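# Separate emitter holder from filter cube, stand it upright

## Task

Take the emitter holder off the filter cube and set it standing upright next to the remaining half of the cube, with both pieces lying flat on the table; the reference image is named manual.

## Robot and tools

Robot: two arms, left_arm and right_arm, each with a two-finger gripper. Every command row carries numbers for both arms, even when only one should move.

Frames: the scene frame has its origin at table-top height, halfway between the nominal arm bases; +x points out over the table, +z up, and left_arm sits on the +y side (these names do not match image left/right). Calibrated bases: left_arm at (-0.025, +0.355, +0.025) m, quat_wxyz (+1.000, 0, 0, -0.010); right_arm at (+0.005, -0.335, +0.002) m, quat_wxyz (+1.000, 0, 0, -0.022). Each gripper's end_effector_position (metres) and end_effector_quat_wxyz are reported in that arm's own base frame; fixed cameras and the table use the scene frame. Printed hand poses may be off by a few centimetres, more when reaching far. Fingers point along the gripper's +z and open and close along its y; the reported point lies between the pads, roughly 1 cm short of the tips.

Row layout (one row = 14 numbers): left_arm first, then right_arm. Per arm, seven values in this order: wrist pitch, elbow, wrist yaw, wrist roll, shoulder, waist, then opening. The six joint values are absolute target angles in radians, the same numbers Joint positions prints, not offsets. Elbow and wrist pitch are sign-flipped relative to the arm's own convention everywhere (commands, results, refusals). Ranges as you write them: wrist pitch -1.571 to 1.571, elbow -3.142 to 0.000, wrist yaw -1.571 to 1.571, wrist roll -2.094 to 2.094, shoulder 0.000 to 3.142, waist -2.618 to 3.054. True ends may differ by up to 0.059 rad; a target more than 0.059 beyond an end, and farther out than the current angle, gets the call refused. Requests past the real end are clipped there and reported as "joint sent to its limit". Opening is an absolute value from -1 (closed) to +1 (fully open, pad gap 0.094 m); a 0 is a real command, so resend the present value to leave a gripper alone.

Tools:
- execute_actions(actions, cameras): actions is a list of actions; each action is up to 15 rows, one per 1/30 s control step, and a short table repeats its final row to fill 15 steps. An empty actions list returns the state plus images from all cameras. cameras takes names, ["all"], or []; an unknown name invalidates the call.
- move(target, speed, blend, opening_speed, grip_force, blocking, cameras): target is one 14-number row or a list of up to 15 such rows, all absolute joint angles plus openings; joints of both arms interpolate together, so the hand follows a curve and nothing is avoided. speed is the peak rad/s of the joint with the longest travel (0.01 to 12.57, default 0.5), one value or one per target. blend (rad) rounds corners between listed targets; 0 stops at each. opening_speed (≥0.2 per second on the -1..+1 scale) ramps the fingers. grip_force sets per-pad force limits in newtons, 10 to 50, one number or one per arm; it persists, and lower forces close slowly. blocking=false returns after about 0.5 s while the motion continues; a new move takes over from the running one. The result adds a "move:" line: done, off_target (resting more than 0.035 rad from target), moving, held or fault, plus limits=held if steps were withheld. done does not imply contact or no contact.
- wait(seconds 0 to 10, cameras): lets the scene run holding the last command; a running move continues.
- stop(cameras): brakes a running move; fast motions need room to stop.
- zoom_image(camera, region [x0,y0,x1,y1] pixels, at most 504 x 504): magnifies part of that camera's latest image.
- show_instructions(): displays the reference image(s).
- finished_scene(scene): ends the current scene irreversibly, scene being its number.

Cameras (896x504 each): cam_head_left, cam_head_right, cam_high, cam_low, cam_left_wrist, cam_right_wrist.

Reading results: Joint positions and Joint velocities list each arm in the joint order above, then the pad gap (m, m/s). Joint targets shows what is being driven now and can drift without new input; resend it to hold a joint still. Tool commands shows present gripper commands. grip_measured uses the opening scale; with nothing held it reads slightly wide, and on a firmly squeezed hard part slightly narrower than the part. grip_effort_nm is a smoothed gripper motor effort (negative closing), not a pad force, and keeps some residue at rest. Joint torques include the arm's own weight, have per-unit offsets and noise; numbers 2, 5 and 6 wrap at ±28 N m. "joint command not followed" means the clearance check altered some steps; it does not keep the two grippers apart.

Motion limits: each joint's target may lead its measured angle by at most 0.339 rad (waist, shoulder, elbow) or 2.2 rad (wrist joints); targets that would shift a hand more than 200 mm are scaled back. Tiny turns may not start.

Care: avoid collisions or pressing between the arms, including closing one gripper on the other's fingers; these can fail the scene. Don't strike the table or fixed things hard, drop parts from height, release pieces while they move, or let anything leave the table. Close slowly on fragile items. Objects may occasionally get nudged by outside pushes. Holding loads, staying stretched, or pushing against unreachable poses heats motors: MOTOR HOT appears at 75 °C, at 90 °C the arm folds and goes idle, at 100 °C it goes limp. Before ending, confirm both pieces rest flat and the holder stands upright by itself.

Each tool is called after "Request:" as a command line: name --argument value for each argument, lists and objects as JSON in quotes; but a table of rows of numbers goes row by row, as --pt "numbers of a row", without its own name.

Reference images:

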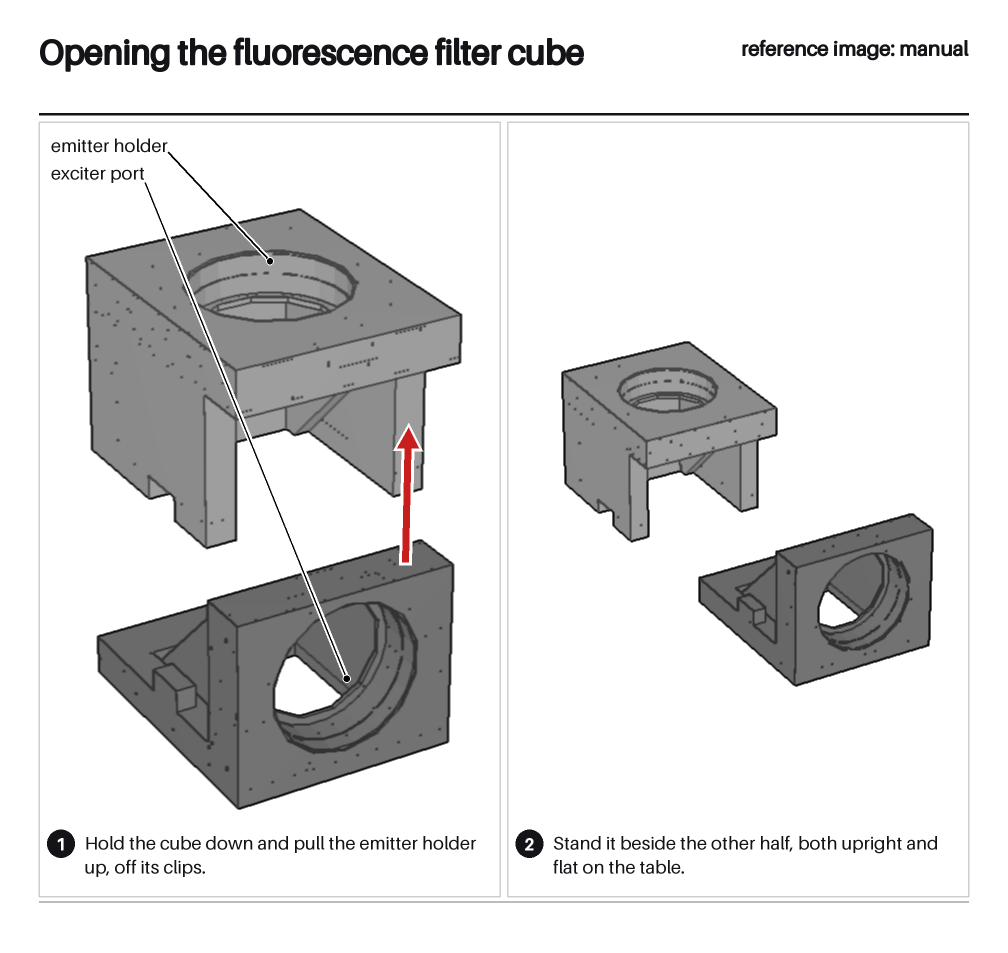

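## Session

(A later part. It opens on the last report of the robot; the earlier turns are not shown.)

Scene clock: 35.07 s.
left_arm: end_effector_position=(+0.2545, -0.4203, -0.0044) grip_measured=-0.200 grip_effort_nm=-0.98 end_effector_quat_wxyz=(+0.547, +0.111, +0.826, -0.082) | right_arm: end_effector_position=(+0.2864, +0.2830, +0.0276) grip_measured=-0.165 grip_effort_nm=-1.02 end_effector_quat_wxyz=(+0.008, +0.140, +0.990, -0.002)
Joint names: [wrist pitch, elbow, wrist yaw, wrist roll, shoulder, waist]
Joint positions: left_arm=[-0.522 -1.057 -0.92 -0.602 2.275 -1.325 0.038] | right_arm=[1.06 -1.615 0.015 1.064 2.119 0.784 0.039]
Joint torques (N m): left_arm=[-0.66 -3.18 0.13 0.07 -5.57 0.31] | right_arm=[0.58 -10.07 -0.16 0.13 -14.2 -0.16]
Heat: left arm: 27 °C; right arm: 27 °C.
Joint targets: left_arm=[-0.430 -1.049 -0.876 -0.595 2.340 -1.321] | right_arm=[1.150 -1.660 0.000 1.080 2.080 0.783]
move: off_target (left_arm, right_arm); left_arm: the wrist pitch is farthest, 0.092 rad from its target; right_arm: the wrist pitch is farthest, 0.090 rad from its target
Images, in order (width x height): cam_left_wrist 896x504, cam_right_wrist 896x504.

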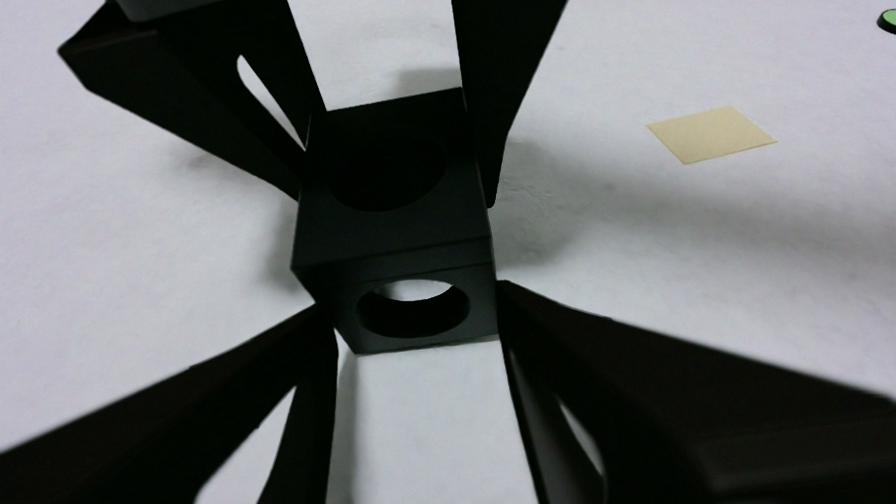

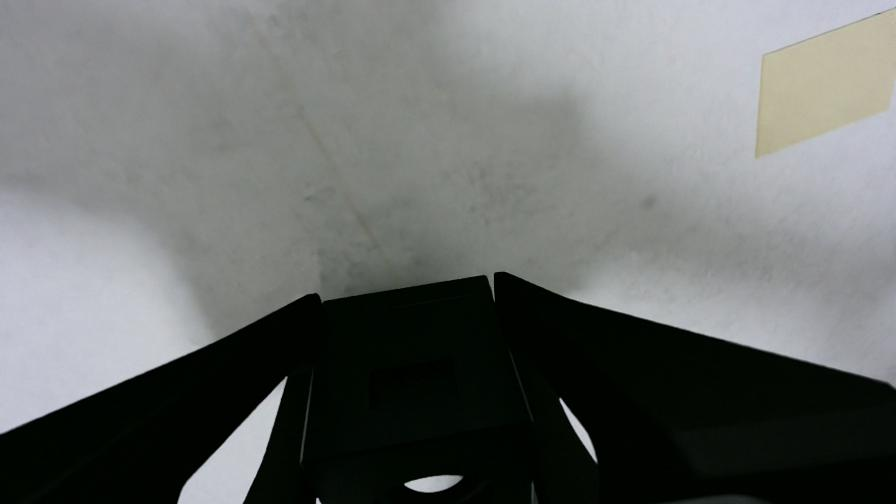

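Request:
move --pt "-0.472 -1.049 -0.8758 -0.595 2.256 -1.321 -0.3 1.04 -1.57 0 1.08 2.12 0.783 -0.35" --pt "-0.472 -1.049 -0.8758 -0.595 2.256 -1.321 -0.3 1.04 -1.57 0 1.08 2.12 0.783 0.15" --pt "-0.472 -1.049 -0.8758 -0.595 2.256 -1.321 -0.3 1.09 -1.625 0 1.08 2.1 0.783 0.15" --pt "-0.472 -1.049 -0.8758 -0.595 2.256 -1.321 -0.3 1.09 -1.625 0 1.08 2.1 0.783 -0.35" --speed 0.1 --opening_speed 0.8 --cameras '["cam_left_wrist","cam_right_wrist"]'

Scene clock: 39.83 s.
left_arm: end_effector_position=(+0.2538, -0.4220, -0.0043) grip_measured=-0.200 grip_effort_nm=-0.98 end_effector_quat_wxyz=(+0.545, +0.119, +0.826, -0.082) | right_arm: end_effector_position=(+0.2826, +0.2829, +0.0249) grip_measured=-0.159 grip_effort_nm=-1.02 end_effector_quat_wxyz=(-0.002, +0.139, +0.990, +0.001)
Joint names: [wrist pitch, elbow, wrist yaw, wrist roll, shoulder, waist]
Joint positions: left_arm=[-0.523 -1.057 -0.91 -0.587 2.272 -1.325 0.038] | right_arm=[1.057 -1.604 -0.004 1.061 2.119 0.781 0.04]
Joint torques (N m): left_arm=[-1.09 -3.14 0.02 -0.12 -11.23 0.38] | right_arm=[0.07 -7.71 0.06 0.19 -12.4 0.06]
Heat: left arm: 27 °C; right arm: 28 °C.
Joint targets: left_arm=[-0.472 -1.049 -0.876 -0.595 2.256 -1.321] | right_arm=[1.090 -1.625 0.000 1.080 2.100 0.783]
move: off_target (left_arm); left_arm: the wrist pitch is farthest, 0.051 rad from its target
Images, in order (width x height): cam_left_wrist 896x504, cam_right_wrist 896x504.

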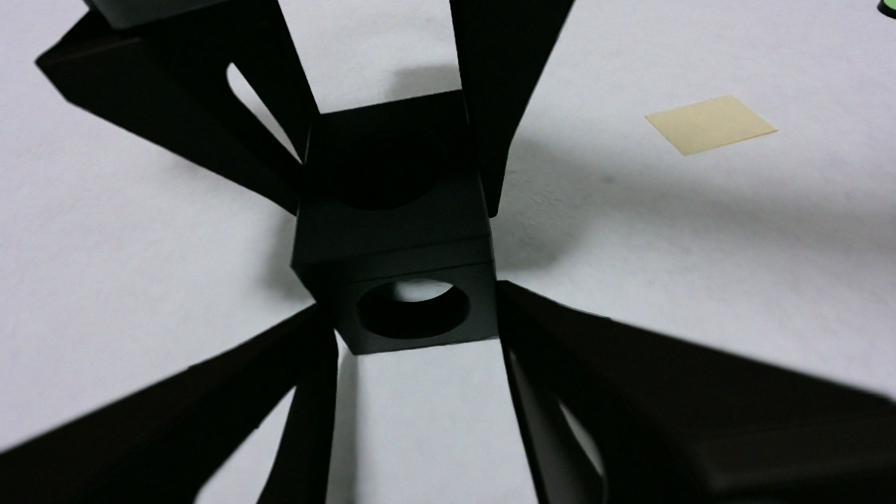

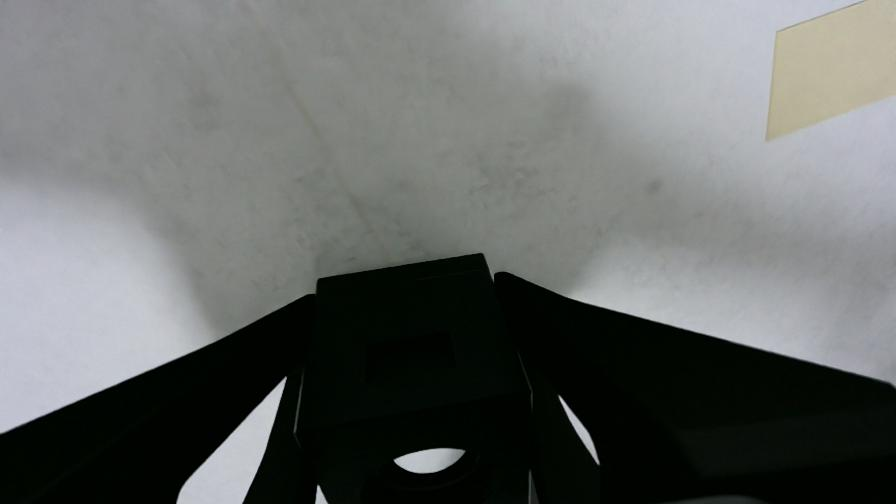

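Request:
move --pt "-0.43 -1.049 -0.8758 -0.595 2.34 -1.321 -0.3 1.2 -1.72 0 1.08 2.06 0.783 -0.35" --pt "-0.26 -1.03 -0.8758 -0.595 2.43 -1.321 -0.3 1.27 -1.80 0 1.08 2.03 0.783 -0.35" --speed 0.12 --blend '[0.02,0]' --cameras '["cam_left_wrist","cam_right_wrist"]'

Scene clock: 42.93 s.
left_arm: end_effector_position=(+0.2588, -0.4114, -0.0131) grip_measured=-0.201 grip_effort_nm=-0.98 end_effector_quat_wxyz=(+0.561, +0.112, +0.819, -0.041) | right_arm: end_effector_position=(+0.2890, +0.2882, +0.0886) grip_measured=-0.167 grip_effort_nm=-1.02 end_effector_quat_wxyz=(+0.014, +0.143, +0.989, +0.019)
Joint names: [wrist pitch, elbow, wrist yaw, wrist roll, shoulder, waist]
Joint positions: left_arm=[-0.503 -1.08 -0.991 -0.585 2.318 -1.327 0.038] | right_arm=[1.235 -1.774 -0.001 1.069 2.063 0.781 0.039]
Joint torques (N m): left_arm=[0.98 0.05 0.83 -0.15 -2.55 0.5] | right_arm=[0.02 -8.51 -0.01 0.1 -13.53 0.13]
Heat: left arm: 27 °C; right arm: 29 °C.
Joint targets: left_arm=[-0.260 -1.030 -0.876 -0.595 2.430 -1.321] | right_arm=[1.270 -1.800 0.000 1.080 2.030 0.783]
move: off_target (left_arm); left_arm: the wrist pitch is farthest, 0.243 rad from its target
Images, in order (width x height): cam_left_wrist 896x504, cam_right_wrist 896x504.

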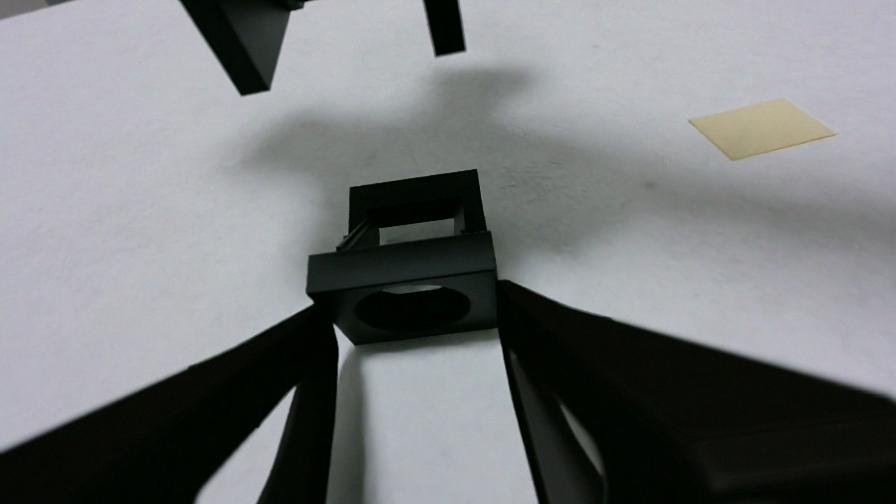

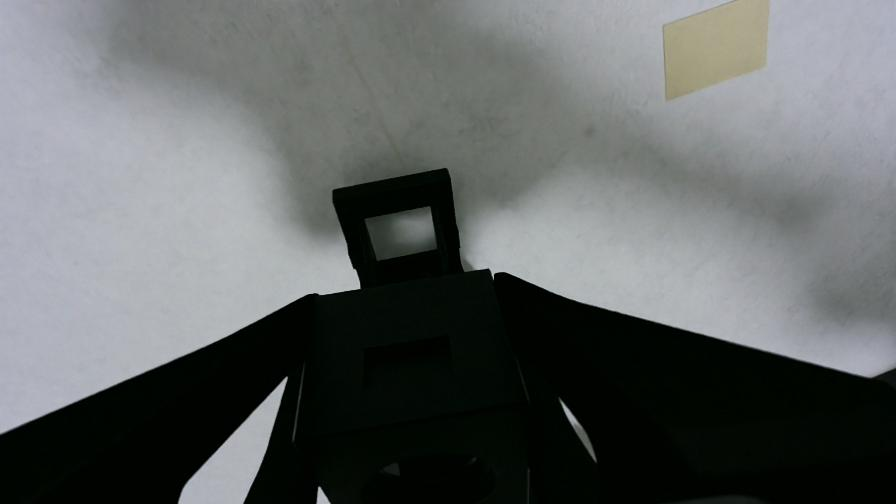

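Request:
move --pt "-0.49 -1.07 -0.97 -0.585 2.29 -1.326 -0.3 1.27 -1.80 0 1.08 2.03 0.72 -0.35" --pt "-0.49 -1.07 -0.97 -0.585 2.29 -1.326 0.5 1.27 -1.80 0 1.08 2.03 0.43 -0.35" --pt "-0.4335 -0.9985 -0.96 -0.6 2.16 -1.378 0.7 1.08 -1.62 0 1.08 2.105 0.43 -0.35" --speed '[0.2,0.4,0.2]' --opening_speed 0.6 --cameras '["cam_left_wrist","cam_right_wrist"]'

Scene clock: 49.80 s.
left_arm: end_effector_position=(+0.2339, -0.4135, +0.0093) grip_measured=+0.698 grip_effort_nm=0.14 end_effector_quat_wxyz=(+0.548, +0.140, +0.822, -0.066) | right_arm: end_effector_position=(+0.3688, +0.1703, +0.0396) grip_measured=-0.167 grip_effort_nm=-1.02 end_effector_quat_wxyz=(+0.010, +0.316, +0.949, +0.014)
Joint names: [wrist pitch, elbow, wrist yaw, wrist roll, shoulder, waist]
Joint positions: left_arm=[-0.45 -1.01 -0.95 -0.588 2.198 -1.372 0.08] | right_arm=[1.068 -1.626 -0.006 1.07 2.095 0.427 0.039]
Joint torques (N m): left_arm=[-1.37 -2.93 -0.45 -0.17 -12.55 -0.36] | right_arm=[-0.22 -5.14 0.06 0.09 -9.99 0.18]
Heat: left arm: 26 °C; right arm: 30 °C.
Joint targets: left_arm=[-0.433 -0.999 -0.960 -0.600 2.160 -1.378] | right_arm=[1.080 -1.620 0.000 1.080 2.105 0.430]
move: off_target (left_arm); target 3's new numbers were sent with left_arm's shoulder 0.038 rad from that target; left_arm: the shoulder is farthest, 0.038 rad from its target
Images, in order (width x height): cam_left_wrist 896x504, cam_right_wrist 896x504.

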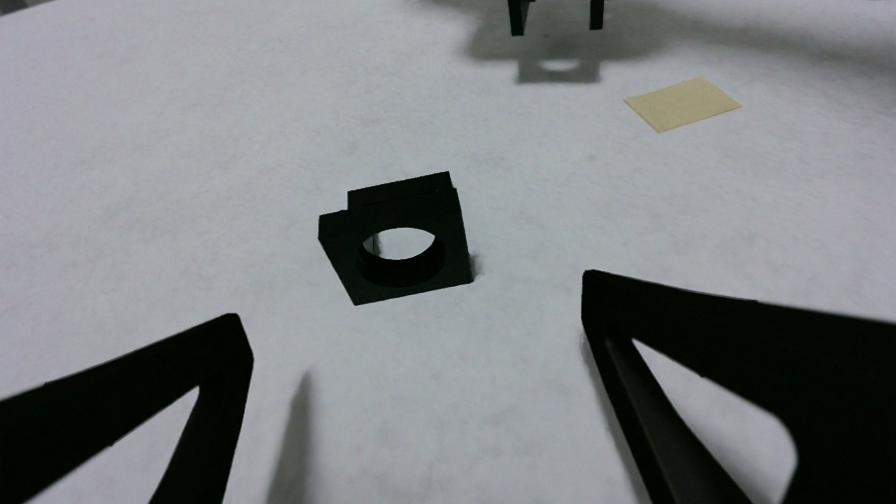

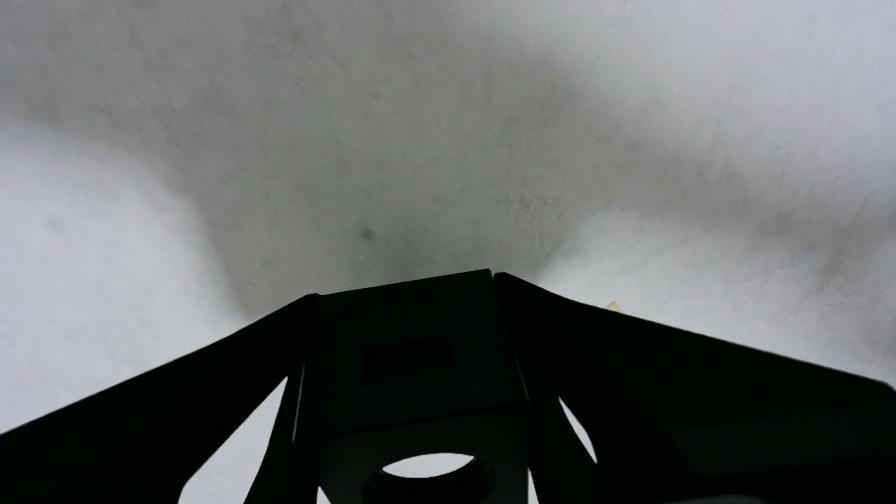

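Request:
move --target '[-0.4335,-0.9985,-0.96,-0.6,2.16,-1.378,0.7,1.05,-1.585,0,1.08,2.142,0.43,-0.35]' --speed 0.06 --cameras '["cam_left_wrist","cam_right_wrist"]'

Request:
zoom_image --camera "cam_left_wrist" --region '[450, 0, 670, 124]'

Scene clock: 51.20 s.
left_arm: end_effector_position=(+0.2339, -0.4135, +0.0093) grip_measured=+0.698 grip_effort_nm=0.13 end_effector_quat_wxyz=(+0.548, +0.140, +0.822, -0.066) | right_arm: end_effector_position=(+0.3634, +0.1678, +0.0198) grip_measured=-0.167 grip_effort_nm=-1.02 end_effector_quat_wxyz=(-0.003, +0.316, +0.949, +0.002)
Joint names: [wrist pitch, elbow, wrist yaw, wrist roll, shoulder, waist]
Joint positions: left_arm=[-0.45 -1.01 -0.95 -0.588 2.198 -1.372 0.08] | right_arm=[1.04 -1.594 -0.006 1.07 2.126 0.427 0.039]
Joint torques (N m): left_arm=[-1.37 -2.99 -0.45 -0.17 -12.52 -0.4] | right_arm=[-0.16 -4.72 0.07 0.08 -9.61 0.13]
Heat: left arm: 26 °C; right arm: 29 °C.
Joint targets: left_arm=[-0.433 -0.999 -0.960 -0.600 2.160 -1.378] | right_arm=[1.050 -1.585 0.000 1.080 2.142 0.430]
move: off_target (left_arm); left_arm: the shoulder is farthest, 0.038 rad from its target
Images, in order (width x height): cam_left_wrist 896x504, cam_right_wrist 896x504.

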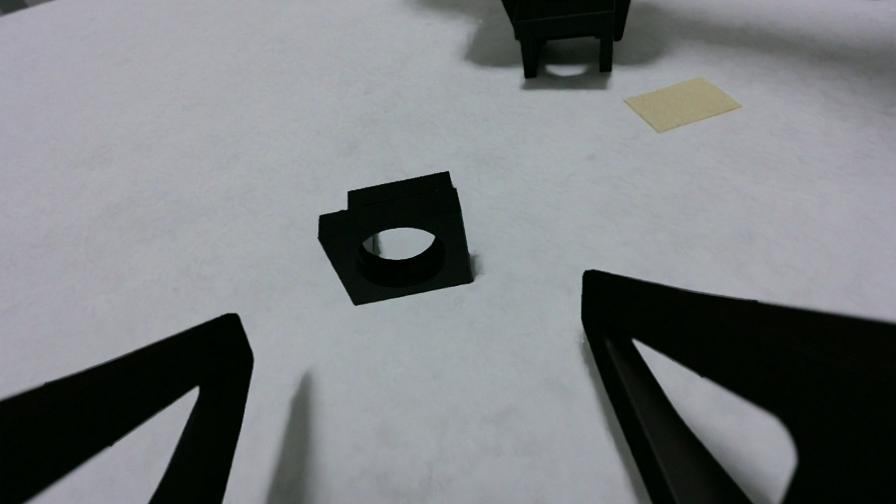

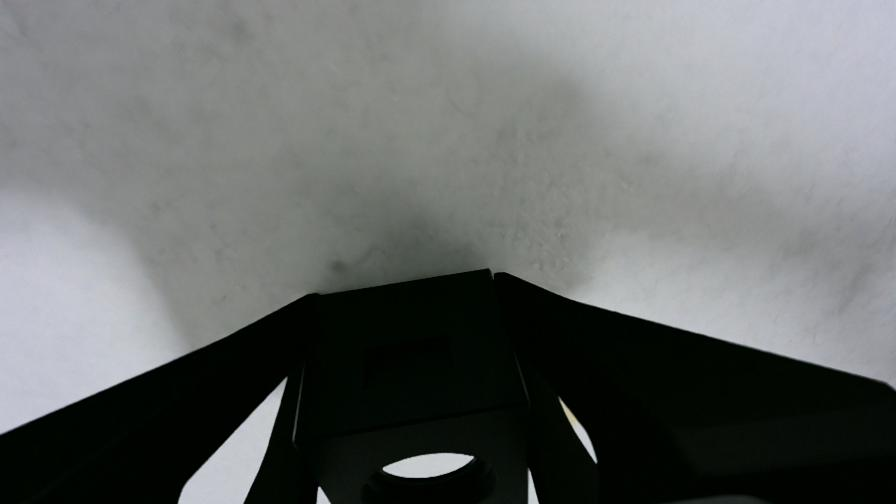

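Scaled by 2.291 from the camera's 896x504 image, which has a finer 1280x720 frame.

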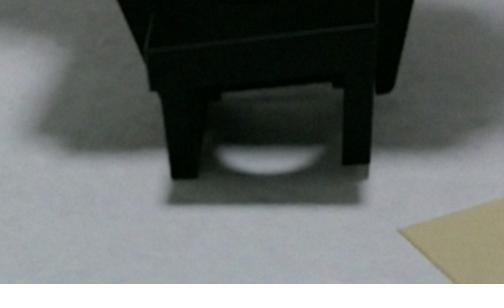

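Request:
move --pt "-0.4335 -0.9985 -0.96 -0.6 2.16 -1.378 0.7 1.042 -1.578 0 1.08 2.152 0.43 -0.35" --pt "-0.4335 -0.9985 -0.96 -0.6 2.16 -1.378 0.7 1.042 -1.578 0 1.08 2.152 0.43 0.1" --speed 0.05 --opening_speed 0.3

Request:
move --pt "-0.4335 -0.9985 -0.96 -0.6 2.16 -1.378 0.7 1.05 -1.585 0 1.08 2.14 0.43 0.8" --pt "-0.4335 -0.9985 -0.96 -0.6 2.12 -1.378 0.7 1.25 -1.79 0 1.08 2.05 0.427 0.8" --speed '[0.1,0.25]' --opening_speed 0.4 --cameras '["cam_left_wrist","cam_right_wrist","cam_low"]'

Request:
zoom_image --camera "cam_low" --region '[410, 240, 510, 295]'

Scene clock: 54.27 s.
left_arm: end_effector_position=(+0.2339, -0.4135, +0.0093) grip_measured=+0.698 grip_effort_nm=0.14 end_effector_quat_wxyz=(+0.548, +0.140, +0.822, -0.066) | right_arm: end_effector_position=(+0.3607, +0.1666, +0.0194) grip_measured=+0.097 grip_effort_nm=0.17 end_effector_quat_wxyz=(-0.007, +0.316, +0.949, -0.002)
Joint names: [wrist pitch, elbow, wrist yaw, wrist roll, shoulder, waist]
Joint positions: left_arm=[-0.45 -1.01 -0.95 -0.588 2.198 -1.372 0.08] | right_arm=[1.05 -1.593 -0.006 1.07 2.127 0.427 0.052]
Joint torques (N m): left_arm=[-1.37 -2.99 -0.45 -0.17 -12.52 -0.42] | right_arm=[-0.33 -4.19 0.06 0.08 -8.83 0.2]
Heat: left arm: 27 °C; right arm: 29 °C.
Joint targets: left_arm=[-0.433 -0.999 -0.960 -0.600 2.160 -1.378] | right_arm=[1.042 -1.578 0.000 1.080 2.152 0.430]
move: off_target (left_arm); left_arm: the shoulder is farthest, 0.038 rad from its target

Scene clock: 57.73 s.
left_arm: end_effector_position=(+0.2346, -0.4173, +0.0260) grip_measured=+0.698 grip_effort_nm=0.14 end_effector_quat_wxyz=(+0.553, +0.130, +0.819, -0.080) | right_arm: end_effector_position=(+0.3735, +0.1716, +0.0808) grip_measured=+0.797 grip_effort_nm=0.15 end_effector_quat_wxyz=(+0.015, +0.317, +0.948, +0.015)
Joint names: [wrist pitch, elbow, wrist yaw, wrist roll, shoulder, waist]
Joint positions: left_arm=[-0.448 -1.01 -0.949 -0.588 2.16 -1.372 0.08] | right_arm=[1.217 -1.77 -0.002 1.073 2.081 0.427 0.084]
Joint torques (N m): left_arm=[-1.42 -3.19 -0.44 -0.15 -12.53 -0.44] | right_arm=[-0.03 -7.82 0.01 0.05 -13.44 -0.14]
Heat: left arm: 28 °C; right arm: 29 °C.
Joint targets: left_arm=[-0.433 -0.999 -0.960 -0.600 2.120 -1.378] | right_arm=[1.250 -1.790 0.000 1.080 2.050 0.427]
move: off_target (left_arm); left_arm: the shoulder is farthest, 0.040 rad from its target
Images, in order (width x height): cam_low 896x504, cam_left_wrist 896x504, cam_right_wrist 896x504.

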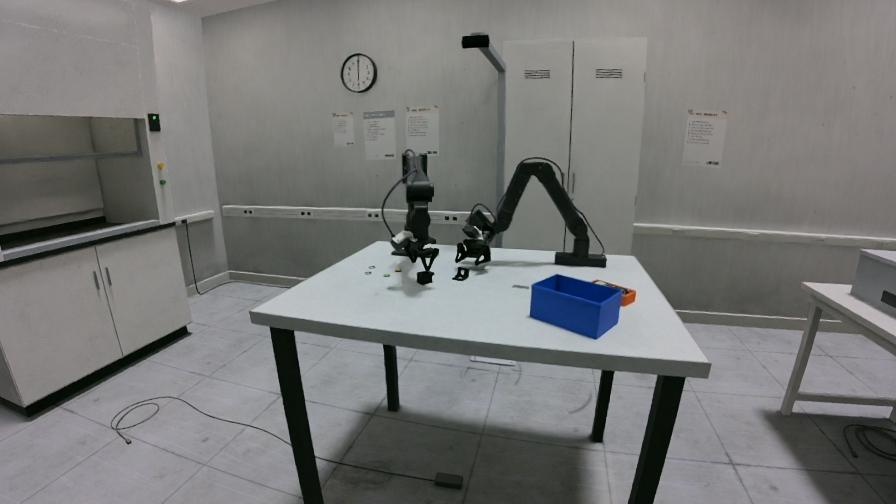

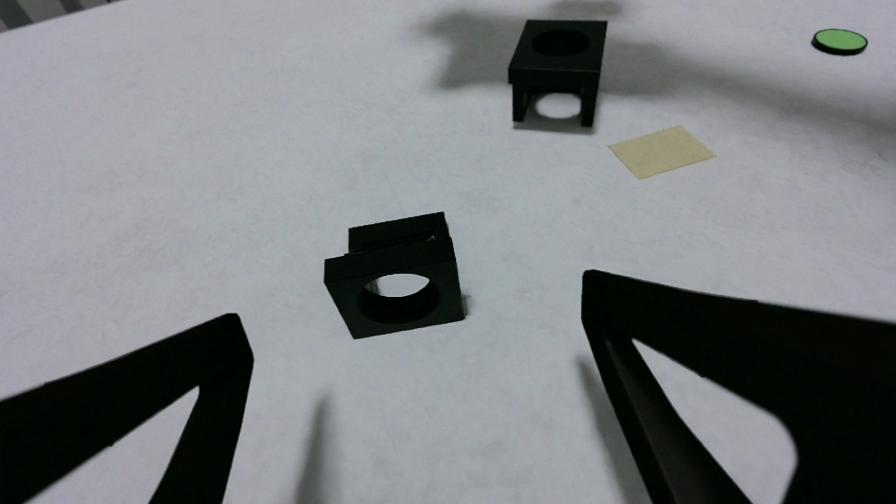

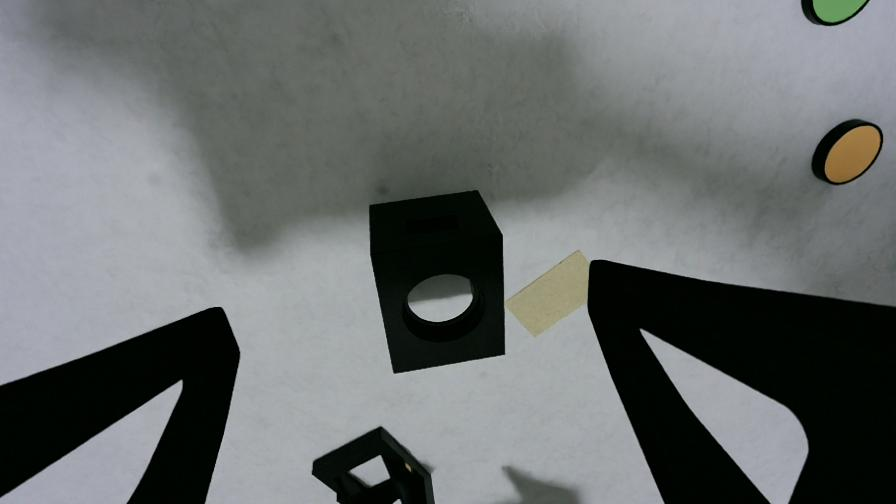

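Scaled by 5.040 from the camera's 896x504 image, which has a finer 1280x720 frame.

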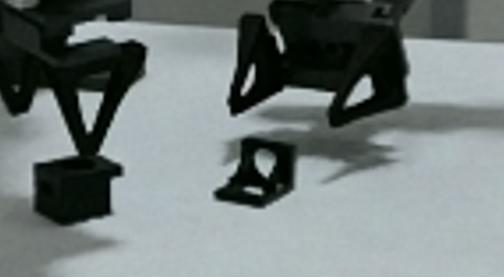

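Request:
finished_scene --scene 2

The scene is finished: the task was done.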